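# Mount centrifuge rotor and knob, or flag expired rotor

## Task

The date is 11 July 2030. Read the rotor's use-by date on the card attached to the centrifuge. If that date has not yet passed, lower the rotor fully onto the centrifuge drive, then thread the knob onto the tip of the shaft, run it down until it seats on the rotor, and tighten it firmly. If the date has passed, do not mount the rotor: leave it where it stands and place the HOLD block on top of it. In either case the rotor must never be dropped.

## Robot and tools

Robot: two UR12e-type arms, left_arm and right_arm, each carrying a Robotiq 2F-85 parallel gripper (85 mm max opening) and a wrist camera. Fixed cameras cam_high and cam_low plus cam_left_wrist and cam_right_wrist, all 896x504.

Frames. The scene frame has its origin at table-top height, midway between the nominal arm bases; +z is up, +x points out over the table, and left_arm sits on the +y side (image left/right need not match). Actual bases: left_arm at (-0.043, +0.498, 0) m, right_arm at (+0.011, -0.482, 0) m, each yawed very slightly. Every hand pose, velocity, target and offset for an arm is expressed in that arm's own base frame. On the gripper, +z runs along the fingers, the fingers open and close along y, and a block projects about 10 cm toward +x. end_effector_position is the point between the closed pads; closed fingertips extend about 19 mm past it.

The 18-number row (shared by execute_actions and move). One flat list covers both arms: left_arm dx, dy, dz, rx, ry, rz, gripper position, force_limit, speed, then the same nine for right_arm. All values lie in [-1, 1]. The six pose numbers are an offset, not a pose: they are measured from that arm's Hand target at the start of the action or move, along that arm's base axes. Scale: 1.0 equals 0.6 m for dx/dy/dz and 180 degrees for rx/ry/rz, which form one rotation vector turned about the Hand target position. Sending the same offset again moves the arm further. Six zeros re-request the current Hand target. Gripper numbers are absolute commands: position +1 fully open, about -0.8 pads touching, -1 squeeze until blocked; force_limit and speed from -1 to +1 (speed -1 about 20 mm/s, +1 about 150 mm/s). To leave a gripper alone, resend its previous three numbers, because 0 is itself a command.

execute_actions(actions, cameras): actions is a list of actions; each action is up to 15 rows (one row per 1/30 s step), and a short action holds its final row. Each row is an offset from the pose at the start of that action, not from the previous row. An empty list returns state plus images.

move(target, speed, blend, stop_force, zero, blocking, cameras): target is one 18-number row or a list of up to 15 rows; every row counts from the same starting Hand targets. speed is in m/s (0.002 to 3.2, default 0.25), one value or one per target. blend is a corner-rounding radius in m. stop_force, 4 to 120 N, ends an arm's path when its wrist senses that much push; use it for slow approaches to contact, not while the gripper rotates, and omit it when backing off something. zero (default true) re-zeros the sensor first. blocking=false returns after 0.5 s and cannot be combined with stop_force. The result ends with a move: line such as done, off_target, moving, held or fault, plus limits (paced, held).

wait(seconds 0 to 10), stop() to brake a running move, zoom_image(camera, region [x0,y0,x1,y1] px, at most 504x504, only for a camera from the latest images), zero_wrist_force(arm), read_manual(section), finished_scene(scene=1), which is irreversible.

Results: end_effector_position in metres, quat_wxyz, velocities; Hand target (the base for the next offset; grippers often rest a little short, so re-send the remaining gap); Wrist force/torque in the gripper's own axes; Joint torques; position_measured in counts (3 fully open, 78 about 60 mm, 130 about 40 mm, 180 about 20 mm, 230 pads together). object_status: 0 moving, 2 stopped while closing (a real grip), 3 reached requested position, 1 blocked while opening. To grip, command -1 and confirm status 2. Fingers ignore new force/speed values until position changes by at least 0.01. Orientation commands are clipped to within 32 degrees of the current orientation each step.

Cautions: arms are stiff, so even a small overshoot into firm contact can cause a fault stop (torque limits 293/293/133/48/48/48 N m, or roughly 150 N external force), freezing that arm for 10 s. Approach slowly and use stop_force. Do not let the two arms press on each other, and never close one gripper on the other's fingers. Do not route a path near an arm's own base. Avoid hard impacts, drops, releasing a moving part, or leaving anything on or off the table edge. Avoid gripping hard a part still resting on a support, long stretched holds (motor heat; MOTOR HOT appears at 70 °C and a fault comes at 85 °C), and heavy fast swings.

Each tool is called after "Request:" by a JSON object that holds its "op" and its "data", one argument or row to a line.

## Session

Request:
{"op": "execute_actions", "data": {
  "actions": []
}}

Scene clock: 0.00 s.
left_arm: end_effector_position=(+0.5196, +0.0285, +0.3519) position_measured=3 object_status=3 end_effector_quat_wxyz=(-0.146, +0.945, +0.192, +0.221) | right_arm: end_effector_position=(+1.2469, -0.1216, +0.2645) position_measured=3 object_status=3 end_effector_quat_wxyz=(+0.050, +0.897, -0.304, +0.318)
Joint positions: left_arm=[-0.599 -2.059 2.305 -1.927 -1.045 2.171] | right_arm=[3.264 -2.367 -1.101 -0.681 1.216 -2.468]
Joint velocities: within noise
Joint torques (N m): no reading
Motor temperatures (°C): left_arm=[33 48 36 32 49 52] | right_arm=[38 41 31 42 41 43]
Wrist force (N): no reading
Wrist torque (N m): no reading
Wrist force, peak (N): no reading
Hand target: left_arm +0.5196, +0.0285, +0.3519; -0.146, +0.945, +0.192, +0.221 | right_arm +1.2469, -0.1216, +0.2645; +0.050, +0.897, -0.304, +0.318
Tool commands: left_gripper/position=+1.0 left_gripper/force_limit=+1.0 left_gripper/speed=+1.0 right_gripper/position=+1.0 right_gripper/force_limit=+1.0 right_gripper/speed=+1.0

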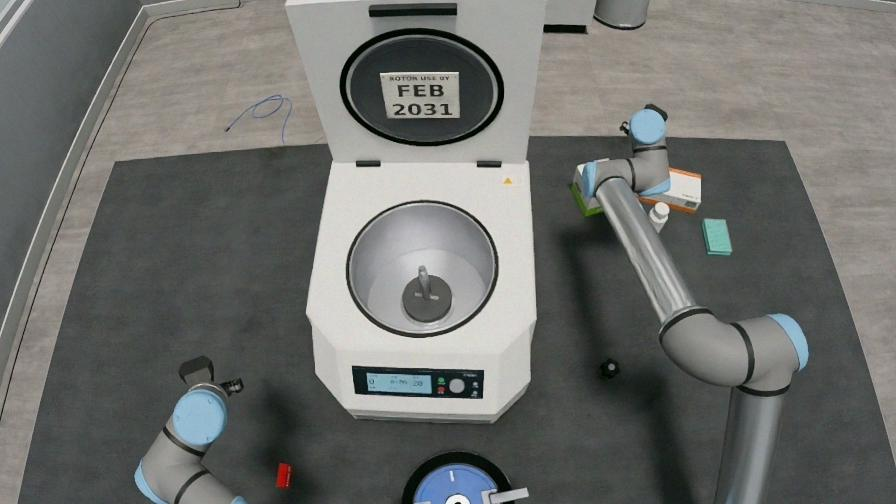

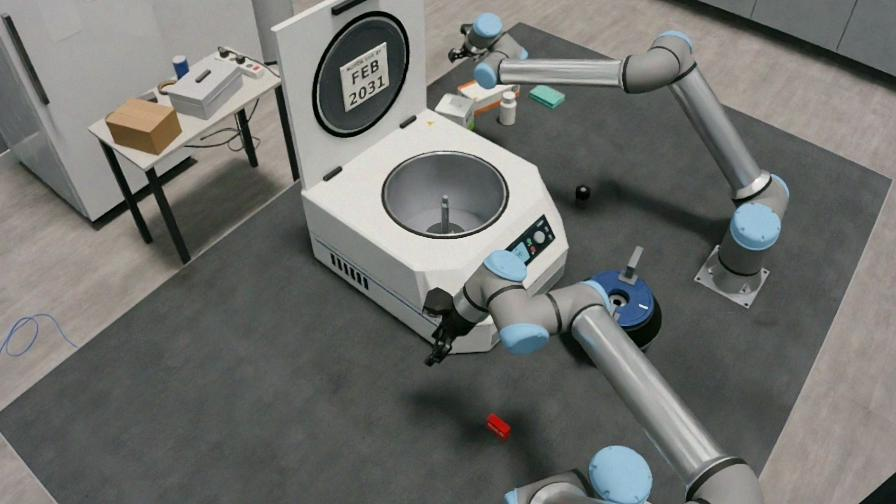

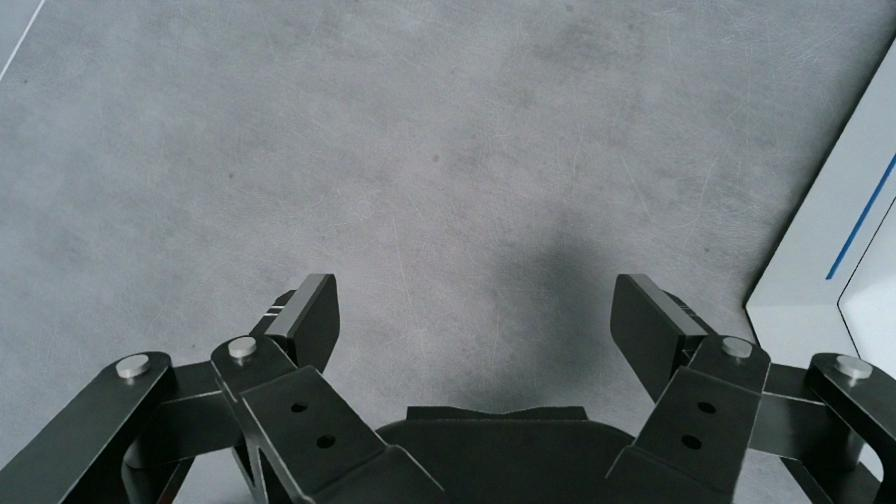

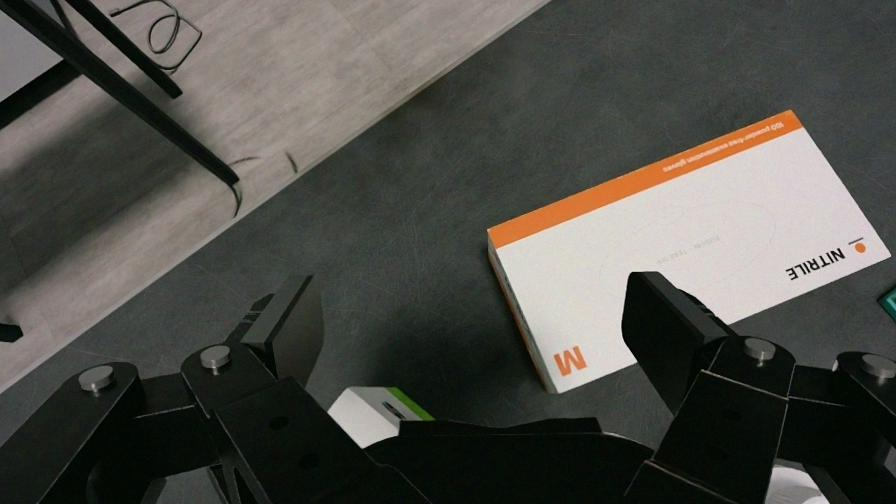

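Request:
{"op": "zoom_image", "data": {
  "camera": "cam_high",
  "region": [380, 420, 560, 504]
}}

Request:
{"op": "zoom_image", "data": {
  "camera": "cam_low",
  "region": [540, 160, 720, 380]
}}

Request:
{"op": "zoom_image", "data": {
  "camera": "cam_high",
  "region": [340, 190, 510, 345]
}}

Request:
{"op": "zoom_image", "data": {
  "camera": "cam_low",
  "region": [370, 140, 530, 250]
}}

Scaled by 2.800 from the camera's 896x504 image, which has a finer 1280x720 frame.

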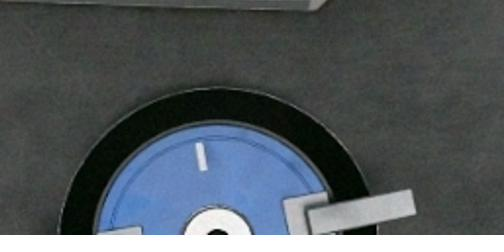

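Scaled by 2.291 from the camera's 896x504 image, which has a finer 1280x720 frame.

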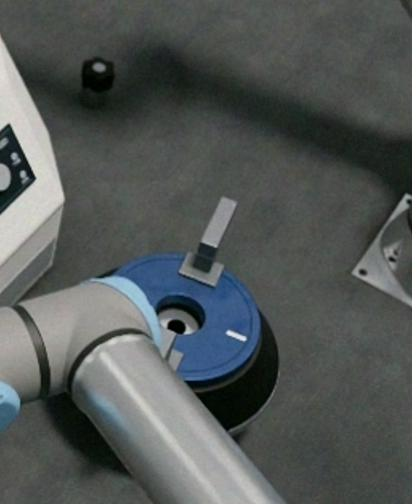

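Scaled by 2.965 from the camera's 896x504 image, which has a finer 1280x720 frame.

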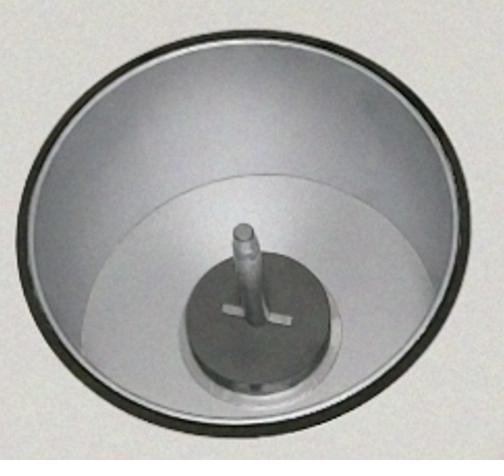

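Scaled by 3.150 from the camera's 896x504 image, which has a finer 1280x720 frame.

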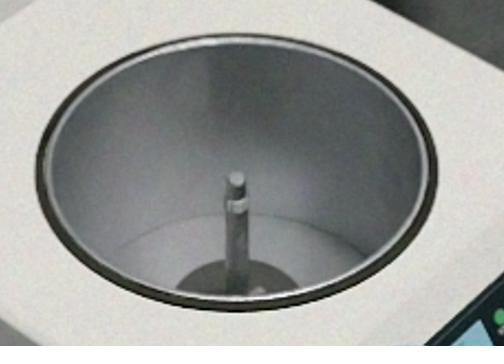

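Request:
{"op": "move", "data": {
  "target": [-0.455,-0.89,0.16,-0.121,0.121,0,1,1,1,-0.93,0.2,0.16,0.096,0.184,0,1,1,1],
  "speed": 0.4,
  "cameras": ["all"]
}}

Scene clock: 4.63 s.
left_arm: end_effector_position=(+0.2466, -0.5054, +0.4478) position_measured=3 object_status=3 end_effector_quat_wxyz=(+0.001, +0.980, +0.199, -0.001) | right_arm: end_effector_position=(+0.6891, -0.0016, +0.3604) position_measured=3 object_status=3 end_effector_quat_wxyz=(+0.001, +0.947, -0.321, +0.002)
Joint positions: left_arm=[-1.431 -1.828 1.901 -1.646 -1.572 1.309] | right_arm=[3.396 -1.562 -1.844 -1.306 1.567 -2.233]
Joint torques (N m): left_arm=[-21.56 -11.36 -59.23 -6.96 -3.07 -2.65] | right_arm=[11.72 64.73 46.49 1.07 2.79 3.33]
Wrist force (N): left_arm=[0.5 0.1 -0.6] | right_arm=[0.1 0.3 0.3]
Wrist torque (N m): left_arm=[0.09 0.09 0.01] | right_arm=[-0.11 -0.26 0.15]
Wrist force, peak (N): left_arm=[-2.1 1.7 -1.0] | right_arm=[1.5 -1.2 2.1]
Hand target: left_arm +0.2466, -0.5055, +0.4479; +0.001, +0.980, +0.199, -0.001 | right_arm +0.6889, -0.0016, +0.3605; +0.001, +0.947, -0.321, +0.001
Off the commanded pose: left_arm 0.000 m, 0 deg | right_arm 0.000 m, 0 deg.
move: done
camera_calibration:
cam_left_wrist: T_world_to_cam=[[0.373679, -0.927548, -0.00428823, -0.548906], [-0.862298, -0.349087, 0.366851, -0.1101], [-0.341769, -0.133387, -0.93027, 0.558853], [0, 0, 0, 1]] pos_world=[0.301174, -0.473028, 0.55792]
cam_right_wrist: T_world_to_cam=[[-0.621038, -0.783291, 0.0276817, 0.418913], [-0.729756, 0.590756, 0.344184, 0.400187], [-0.28595, 0.193551, -0.938494, 0.661838], [0, 0, 0, 1]] pos_world=[0.741453, -0.0363814, 0.471796]

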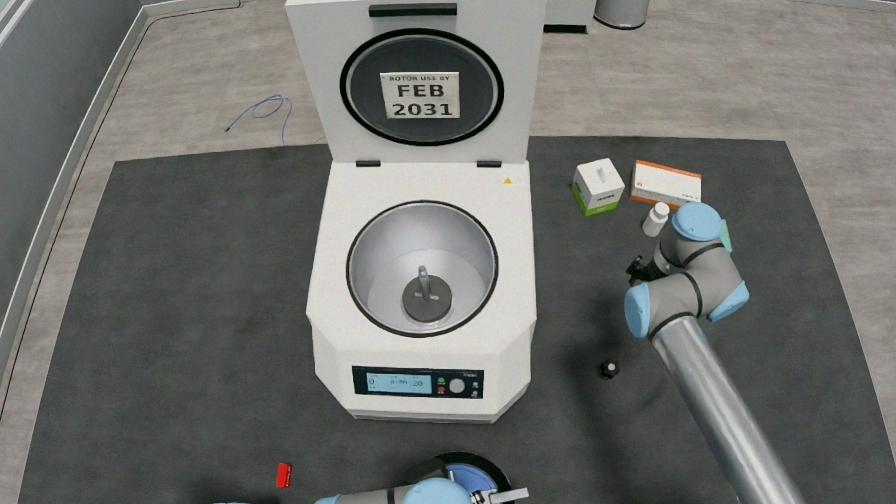

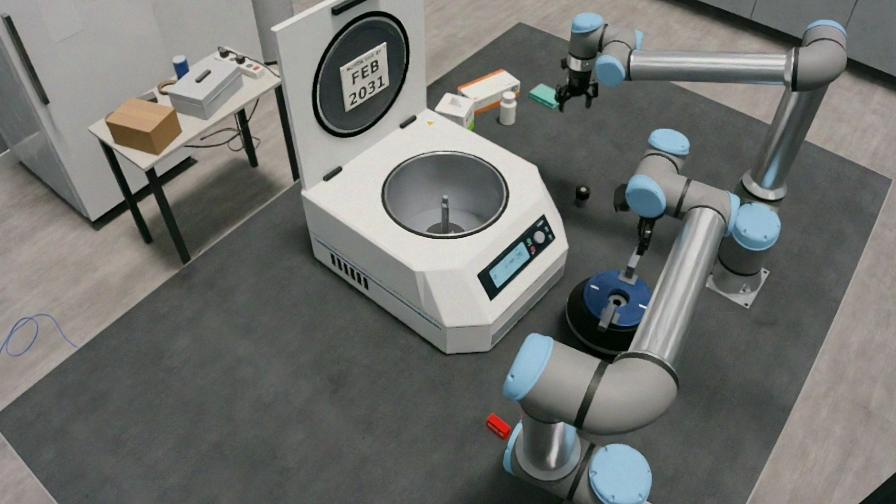

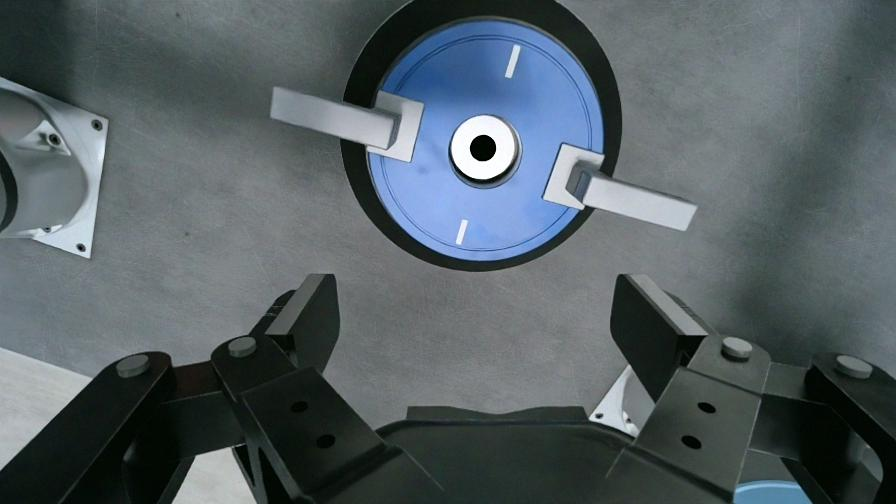

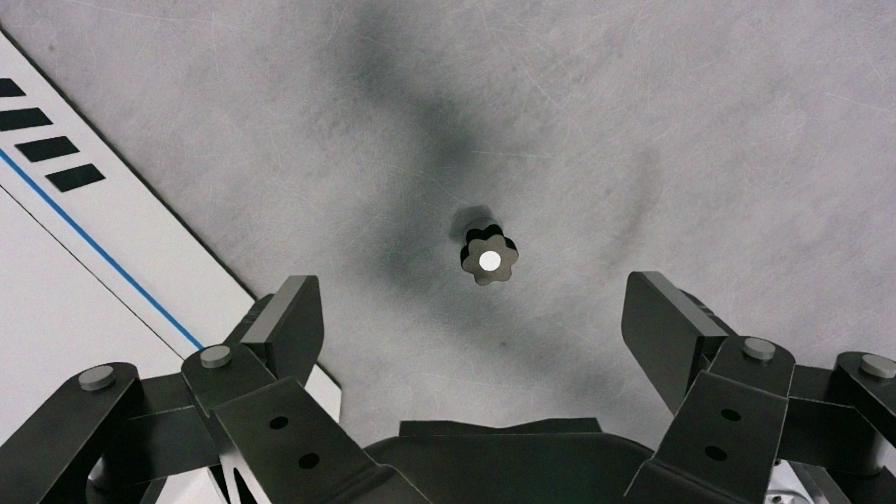

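Request:
{"op": "zoom_image", "data": {
  "camera": "cam_left_wrist",
  "region": [250, 0, 720, 290]
}}

Request:
{"op": "zoom_image", "data": {
  "camera": "cam_low",
  "region": [550, 230, 690, 370]
}}

Request:
{"op": "zoom_image", "data": {
  "camera": "cam_right_wrist",
  "region": [420, 180, 560, 310]
}}

Scaled by 1.072 from the camera's 896x504 image, which has a finer 1280x720 frame.

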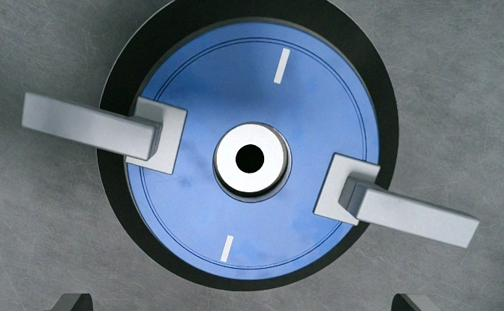

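Scaled by 3.600 from the camera's 896x504 image, which has a finer 1280x720 frame.

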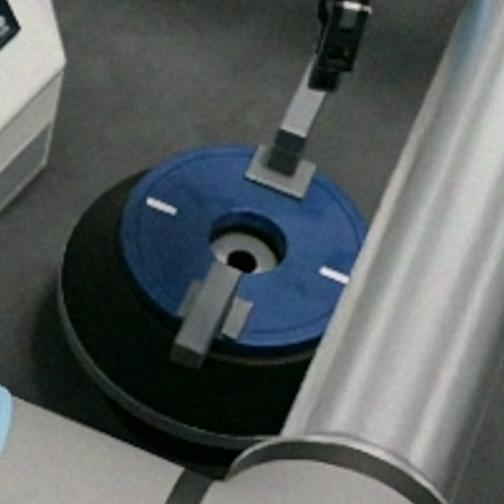

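Scaled by 3.600 from the camera's 896x504 image, which has a finer 1280x720 frame.

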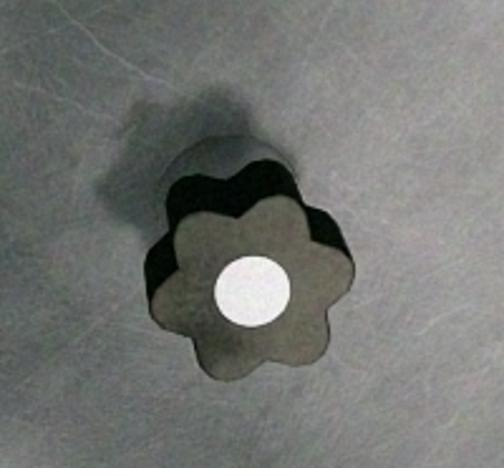

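Request:
{"op": "move", "data": {
  "target": [-0.007,0.206,-0.08,0,0,-0.5906,1,1,1,-0.748,0.538,0.07,0,0,0.758,1,1,1],
  "speed": 0.4,
  "cameras": ["all"]
}}

Scene clock: 13.73 s.
left_arm: end_effector_position=(+0.2424, -0.3819, +0.3999) position_measured=3 object_status=3 end_effector_quat_wxyz=(+0.000, +0.747, -0.665, -0.001) | right_arm: end_effector_position=(+0.2402, +0.3211, +0.4025) position_measured=3 object_status=3 end_effector_quat_wxyz=(-0.001, +0.650, +0.760, +0.002)
Joint positions: left_arm=[-1.4 -2.03 2.11 -1.65 -1.572 3.196] | right_arm=[4.519 -1 -2.16 -1.549 1.571 -3.491]
Joint torques (N m): left_arm=[18.92 -30.37 -40.35 -3.07 -3.36 1.88] | right_arm=[11.33 10.35 62.19 1.52 -4.28 -4.56]
Wrist force (N): left_arm=[0.4 -0.3 -0.7] | right_arm=[0.1 0.7 0.4]
Wrist torque (N m): left_arm=[0.01 0.11 -0.29] | right_arm=[-0.03 -0.27 0.33]
Wrist force, peak (N): left_arm=[0.7 -0.4 -0.9] | right_arm=[1.7 0.6 0.2]
Hand target: left_arm +0.2424, -0.3819, +0.3999; +0.000, +0.747, -0.665, -0.001 | right_arm +0.2401, +0.3212, +0.4025; -0.001, +0.650, +0.760, +0.002
Off the commanded pose: left_arm 0.000 m, 0 deg | right_arm 0.000 m, 0 deg.
move: done
camera_calibration:
cam_left_wrist: T_world_to_cam=[[-0.99515, -0.0982709, -0.00430176, 0.215459], [-0.0929884, 0.925595, 0.366915, 0.247146], [-0.0320754, 0.365535, -0.930245, 0.644642], [0, 0, 0, 1]] pos_world=[0.258073, -0.443223, 0.50992]
cam_right_wrist: T_world_to_cam=[[0.989836, 0.139496, 0.0276728, -0.291405], [0.121582, -0.930998, 0.344181, 0.151687], [0.0737754, -0.337318, -0.938495, 0.594505], [0, 0, 0, 1]] pos_world=[0.22614, 0.382408, 0.513796]

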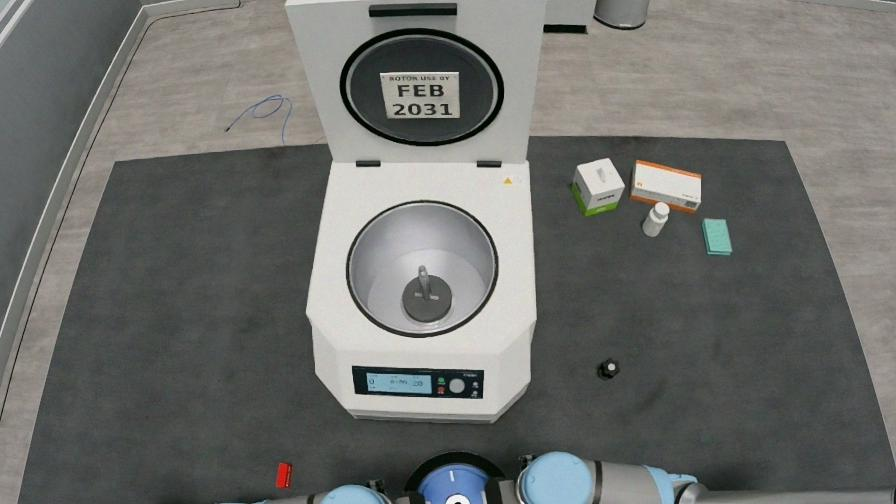

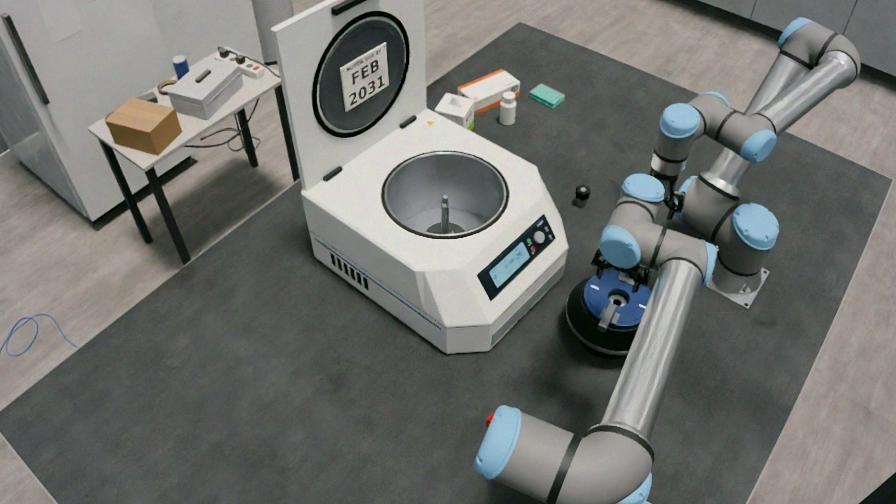

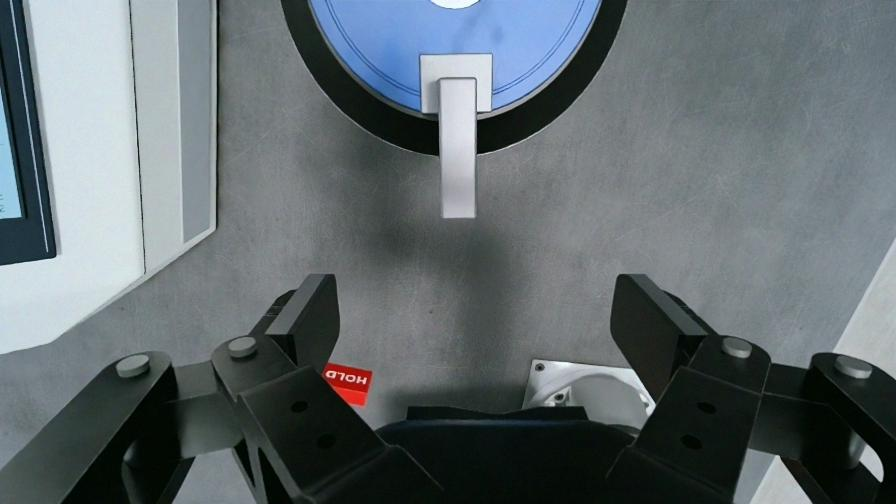

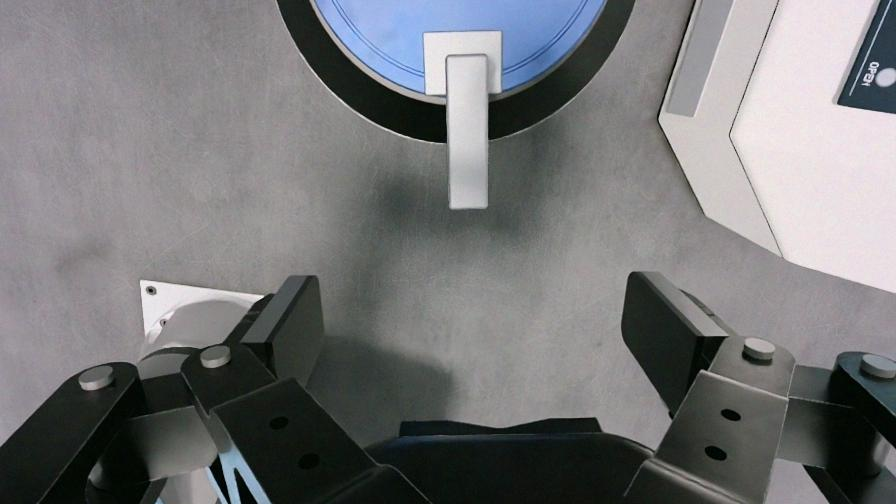

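Request:
{"op": "move", "data": {
  "target": [0.0033,0,-0.25,0,0,0,1,1,1,0.0115,0.0018,-0.254,0,0,0,1,1,1],
  "speed": 0.25,
  "cameras": ["cam_left_wrist","cam_right_wrist"]
}}

Scene clock: 17.27 s.
left_arm: end_effector_position=(+0.2444, -0.3819, +0.2499) position_measured=3 object_status=3 end_effector_quat_wxyz=(+0.000, +0.747, -0.665, -0.001) | right_arm: end_effector_position=(+0.2470, +0.3223, +0.2502) position_measured=3 object_status=3 end_effector_quat_wxyz=(-0.001, +0.650, +0.760, +0.002)
Joint positions: left_arm=[-1.395 -1.957 2.341 -1.954 -1.572 3.201] | right_arm=[4.502 -1.068 -2.401 -1.239 1.571 -3.509]
Joint torques (N m): left_arm=[18.99 4.12 -38.35 -7.05 -2.32 1.79] | right_arm=[-10.79 -5.73 46.23 9.15 2.81 -4.8]
Wrist force (N): left_arm=[0.5 -0.2 -0.3] | right_arm=[0.1 0.4 -0.1]
Wrist torque (N m): left_arm=[0.05 0.10 -0.30] | right_arm=[-0.08 -0.21 0.35]
Wrist force, peak (N): left_arm=[0.5 -0.3 -3.1] | right_arm=[-0.4 0.5 2.6]
Hand target: left_arm +0.2444, -0.3819, +0.2499; +0.000, +0.747, -0.665, -0.001 | right_arm +0.2470, +0.3223, +0.2501; -0.001, +0.650, +0.760, +0.002
Off the commanded pose: left_arm 0.000 m, 0 deg | right_arm 0.000 m, 0 deg.
move: done
camera_calibration:
cam_left_wrist: T_world_to_cam=[[-0.995164, -0.0981326, -0.00435506, 0.216888], [-0.0928796, 0.92561, 0.366906, 0.302314], [-0.0319743, 0.365536, -0.930248, 0.505238], [0, 0, 0, 1]] pos_world=[0.260073, -0.443223, 0.36002]
cam_right_wrist: T_world_to_cam=[[0.989815, 0.139636, 0.0277255, -0.294241], [0.121695, -0.930978, 0.344195, 0.204253], [0.0738739, -0.337315, -0.938489, 0.451408], [0, 0, 0, 1]] pos_world=[0.23304, 0.383508, 0.361496]
Images, in order (width x height): cam_left_wrist 896x504, cam_right_wrist 896x504.

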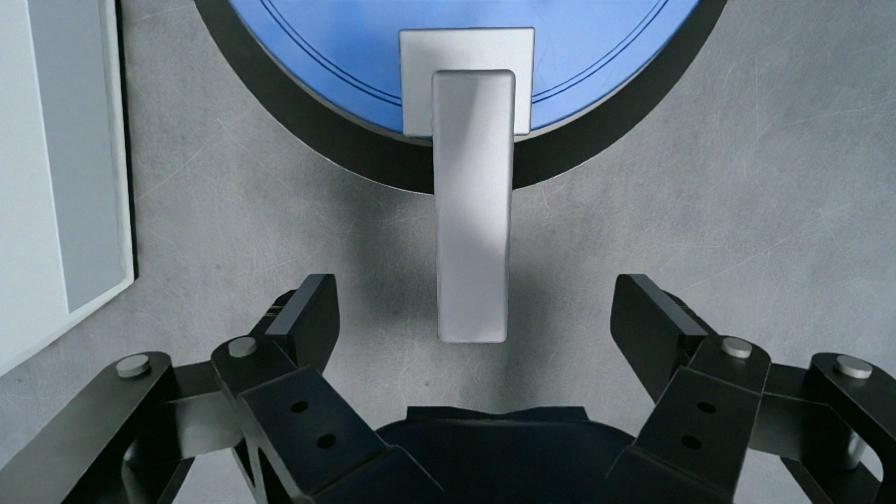

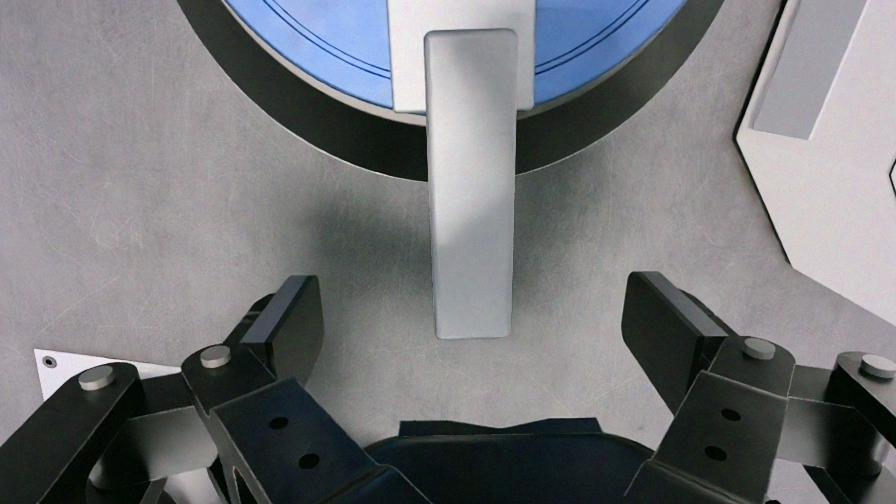

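Request:
{"op": "move", "data": {
  "target": [0.002,0,-0.058,0,0,0,1,1,1,0,0,-0.059,0,0,0,1,1,1],
  "speed": 0.1,
  "stop_force": 15
}}

Request:
{"op": "move", "data": {
  "target": [0,0,0,0,0,0,-1,0.2,-1,0,0,0,0,0,0,-1,0.2,-1],
  "cameras": ["all"]
}}

Scene clock: 20.27 s.
left_arm: end_effector_position=(+0.2456, -0.3819, +0.2151) position_measured=3 object_status=3 end_effector_quat_wxyz=(+0.000, +0.747, -0.665, -0.001) | right_arm: end_effector_position=(+0.2470, +0.3223, +0.2147) position_measured=3 object_status=3 end_effector_quat_wxyz=(-0.001, +0.650, +0.760, +0.002)
Joint positions: left_arm=[-1.392 -1.922 2.388 -2.035 -1.572 3.204] | right_arm=[4.502 -1.1 -2.453 -1.156 1.571 -3.509]
Joint torques (N m): left_arm=[19.11 2.26 -36.03 -7.3 -0.84 1.77] | right_arm=[-9.68 -2.44 43.89 8.59 0.83 -4.55]
Wrist force (N): left_arm=[0.7 -0.1 -0.4] | right_arm=[-0.1 0.2 0.4]
Wrist torque (N m): left_arm=[0.05 0.04 -0.28] | right_arm=[-0.14 -0.19 0.36]
Wrist force, peak (N): left_arm=[0.6 -0.4 -1.3] | right_arm=[0.4 0.2 1.5]
Hand target: left_arm +0.2456, -0.3819, +0.2151; +0.000, +0.747, -0.665, -0.001 | right_arm +0.2470, +0.3223, +0.2147; -0.001, +0.650, +0.760, +0.002
Off the commanded pose: left_arm 0.000 m, 0 deg | right_arm 0.000 m, 0 deg.
move: done

Scene clock: 23.83 s.
left_arm: end_effector_position=(+0.2455, -0.3819, +0.2151) position_measured=172 object_status=0 end_effector_quat_wxyz=(+0.000, +0.747, -0.665, -0.001) | right_arm: end_effector_position=(+0.2470, +0.3223, +0.2147) position_measured=172 object_status=0 end_effector_quat_wxyz=(-0.001, +0.650, +0.760, +0.002)
Joint positions: left_arm=[-1.392 -1.922 2.388 -2.035 -1.572 3.204] | right_arm=[4.502 -1.1 -2.453 -1.156 1.571 -3.509]
Joint torques (N m): left_arm=[17.24 2.75 -35.89 -6.7 1.96 1.81] | right_arm=[-9.45 -5.09 43.22 8.64 1.17 -3.97]
Wrist force (N): left_arm=[-24.2 11.1 -39.5] | right_arm=[-17.8 -9.5 -23.5]
Wrist torque (N m): left_arm=[-0.32 0.31 -0.82] | right_arm=[-0.19 -0.15 -0.23]
Wrist force, peak (N): left_arm=[-24.2 11.1 -39.5] | right_arm=[-17.9 -9.5 -23.5]
Hand target: left_arm +0.2456, -0.3819, +0.2151; +0.000, +0.747, -0.665, -0.001 | right_arm +0.2470, +0.3223, +0.2147; -0.001, +0.650, +0.760, +0.002
Off the commanded pose: left_arm 0.000 m, 0 deg | right_arm 0.000 m, 0 deg.
move: done
camera_calibration:
cam_left_wrist: T_world_to_cam=[[-0.995161, -0.098168, -0.00426213, 0.217883], [-0.0928783, 0.925607, 0.366914, 0.315226], [-0.0320742, 0.365534, -0.930245, 0.472835], [0, 0, 0, 1]] pos_world=[0.261272, -0.443223, 0.32512]
cam_right_wrist: T_world_to_cam=[[0.989815, 0.139636, 0.0277255, -0.293257], [0.121695, -0.930978, 0.344195, 0.216472], [0.0738739, -0.337315, -0.938489, 0.418091], [0, 0, 0, 1]] pos_world=[0.23304, 0.383508, 0.325996]

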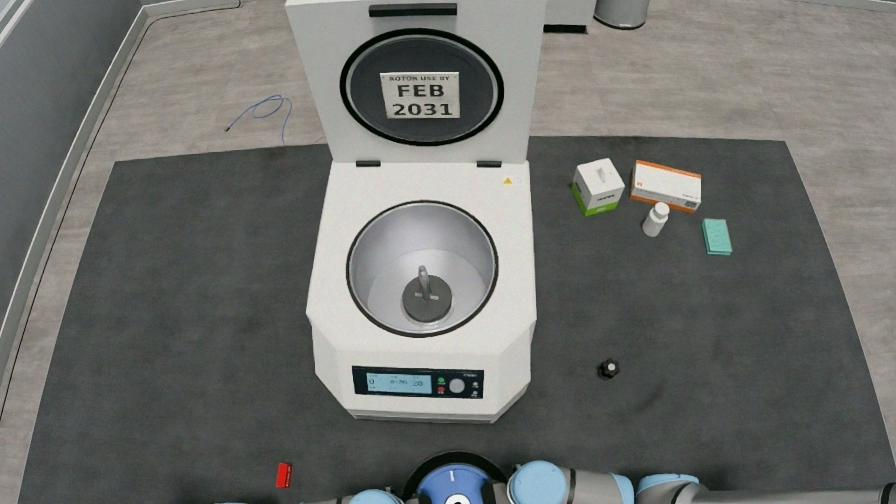

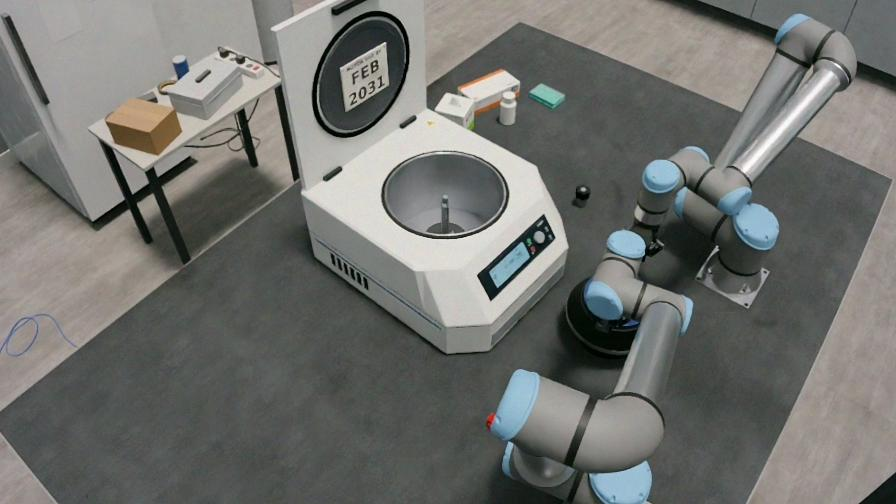

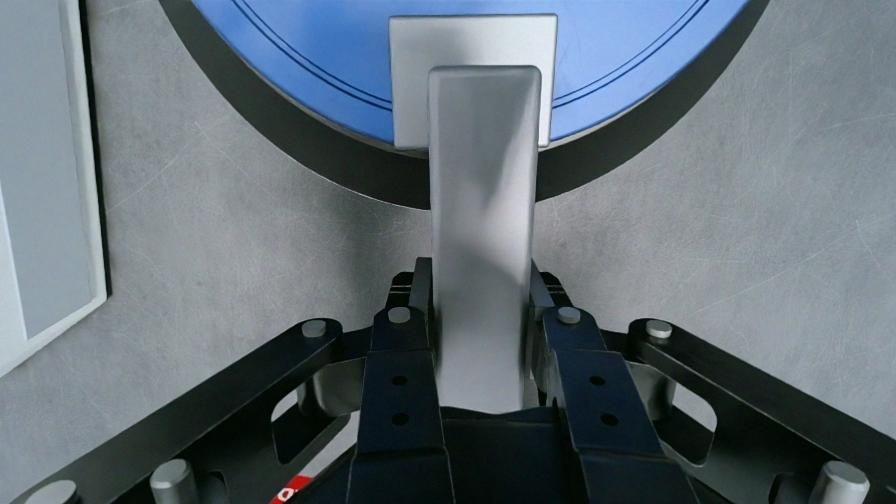

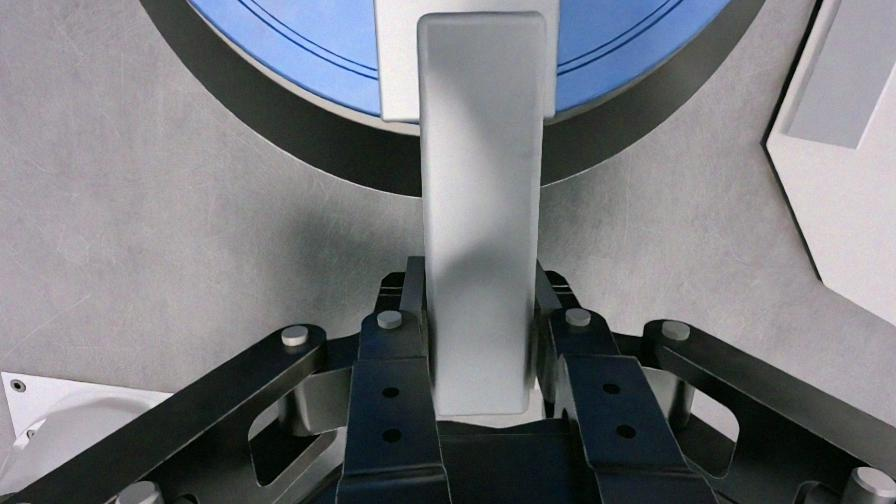

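Request:
{"op": "move", "data": {
  "target": [0,0,0.0333,0,0,0,-1,0.2,-1,0,0,0.0333,0,0,0,-1,0.2,-1],
  "speed": 0.05,
  "cameras": ["all"]
}}

Scene clock: 25.13 s.
left_arm: end_effector_position=(+0.2456, -0.3819, +0.2350) position_measured=172 object_status=2 end_effector_quat_wxyz=(+0.000, +0.747, -0.665, -0.001) | right_arm: end_effector_position=(+0.2470, +0.3223, +0.2346) position_measured=172 object_status=2 end_effector_quat_wxyz=(-0.001, +0.650, +0.760, +0.002)
Joint positions: left_arm=[-1.392 -1.942 2.361 -1.989 -1.572 3.204] | right_arm=[4.501 -1.081 -2.424 -1.203 1.571 -3.509]
Joint torques (N m): left_arm=[15.28 -52.76 -70.19 -1.28 -0.91 0.71] | right_arm=[-10.89 35.96 75.73 0.65 -7.34 -2.17]
Wrist force (N): left_arm=[21.4 -3.0 37.9] | right_arm=[20.2 -2.2 37.7]
Wrist torque (N m): left_arm=[-0.13 -0.18 -0.68] | right_arm=[-0.27 -0.30 -0.07]
Wrist force, peak (N): left_arm=[33.0 -1.8 41.7] | right_arm=[33.1 -4.2 43.7]
Hand target: left_arm +0.2456, -0.3819, +0.2350; +0.000, +0.747, -0.665, -0.001 | right_arm +0.2470, +0.3223, +0.2347; -0.001, +0.650, +0.760, +0.002
Off the commanded pose: left_arm 0.000 m, 0 deg | right_arm 0.000 m, 0 deg.
move: done
camera_calibration:
cam_left_wrist: T_world_to_cam=[[-0.995164, -0.0981326, -0.00435506, 0.218017], [-0.0928796, 0.92561, 0.366906, 0.307929], [-0.0319743, 0.365536, -0.930248, 0.491322], [0, 0, 0, 1]] pos_world=[0.261273, -0.443223, 0.34502]
cam_right_wrist: T_world_to_cam=[[0.989815, 0.139636, 0.0277255, -0.293808], [0.121695, -0.930978, 0.344195, 0.209622], [0.0738739, -0.337315, -0.938489, 0.436767], [0, 0, 0, 1]] pos_world=[0.23304, 0.383508, 0.345896]

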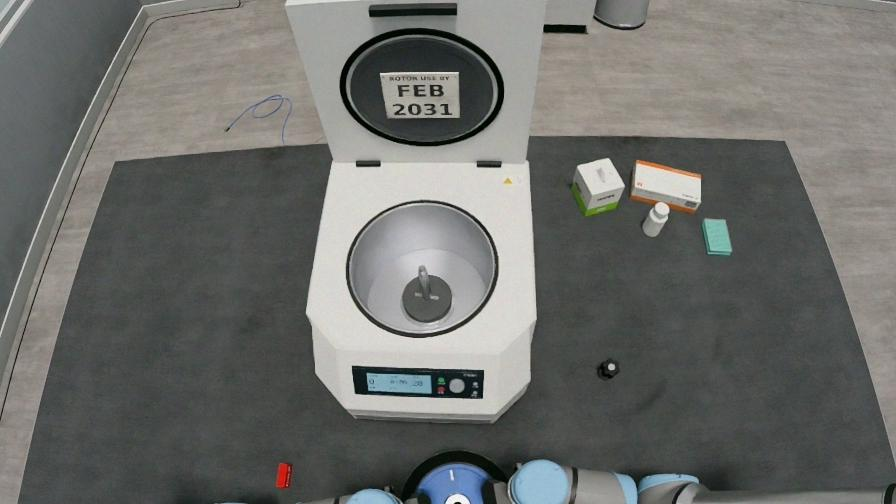

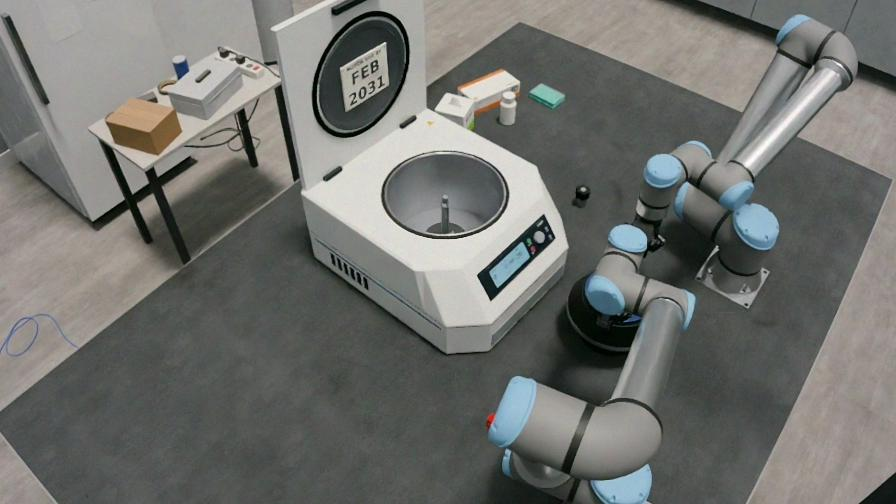

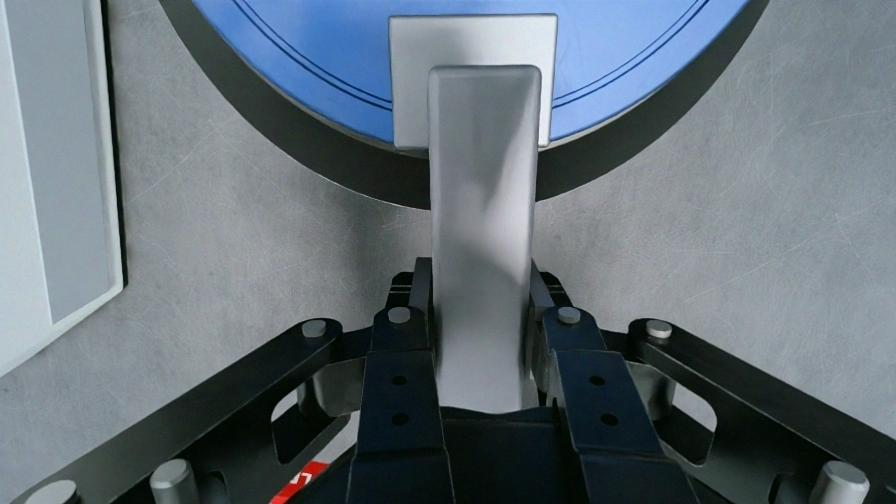

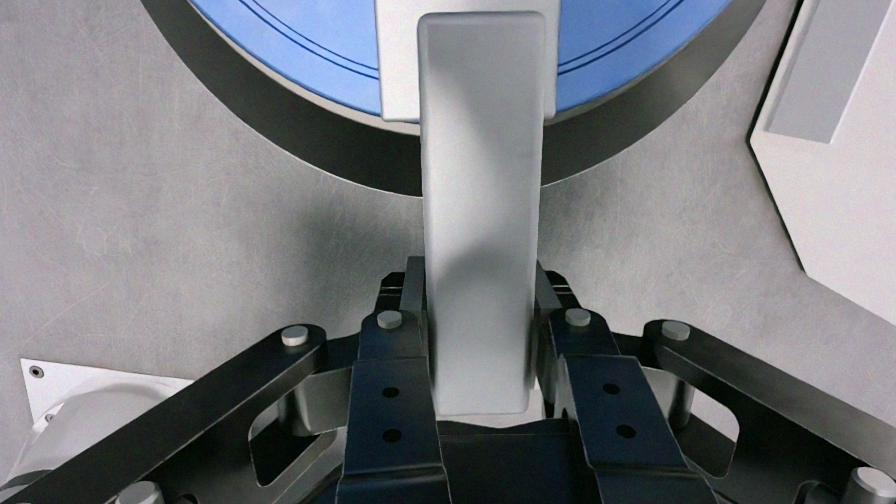

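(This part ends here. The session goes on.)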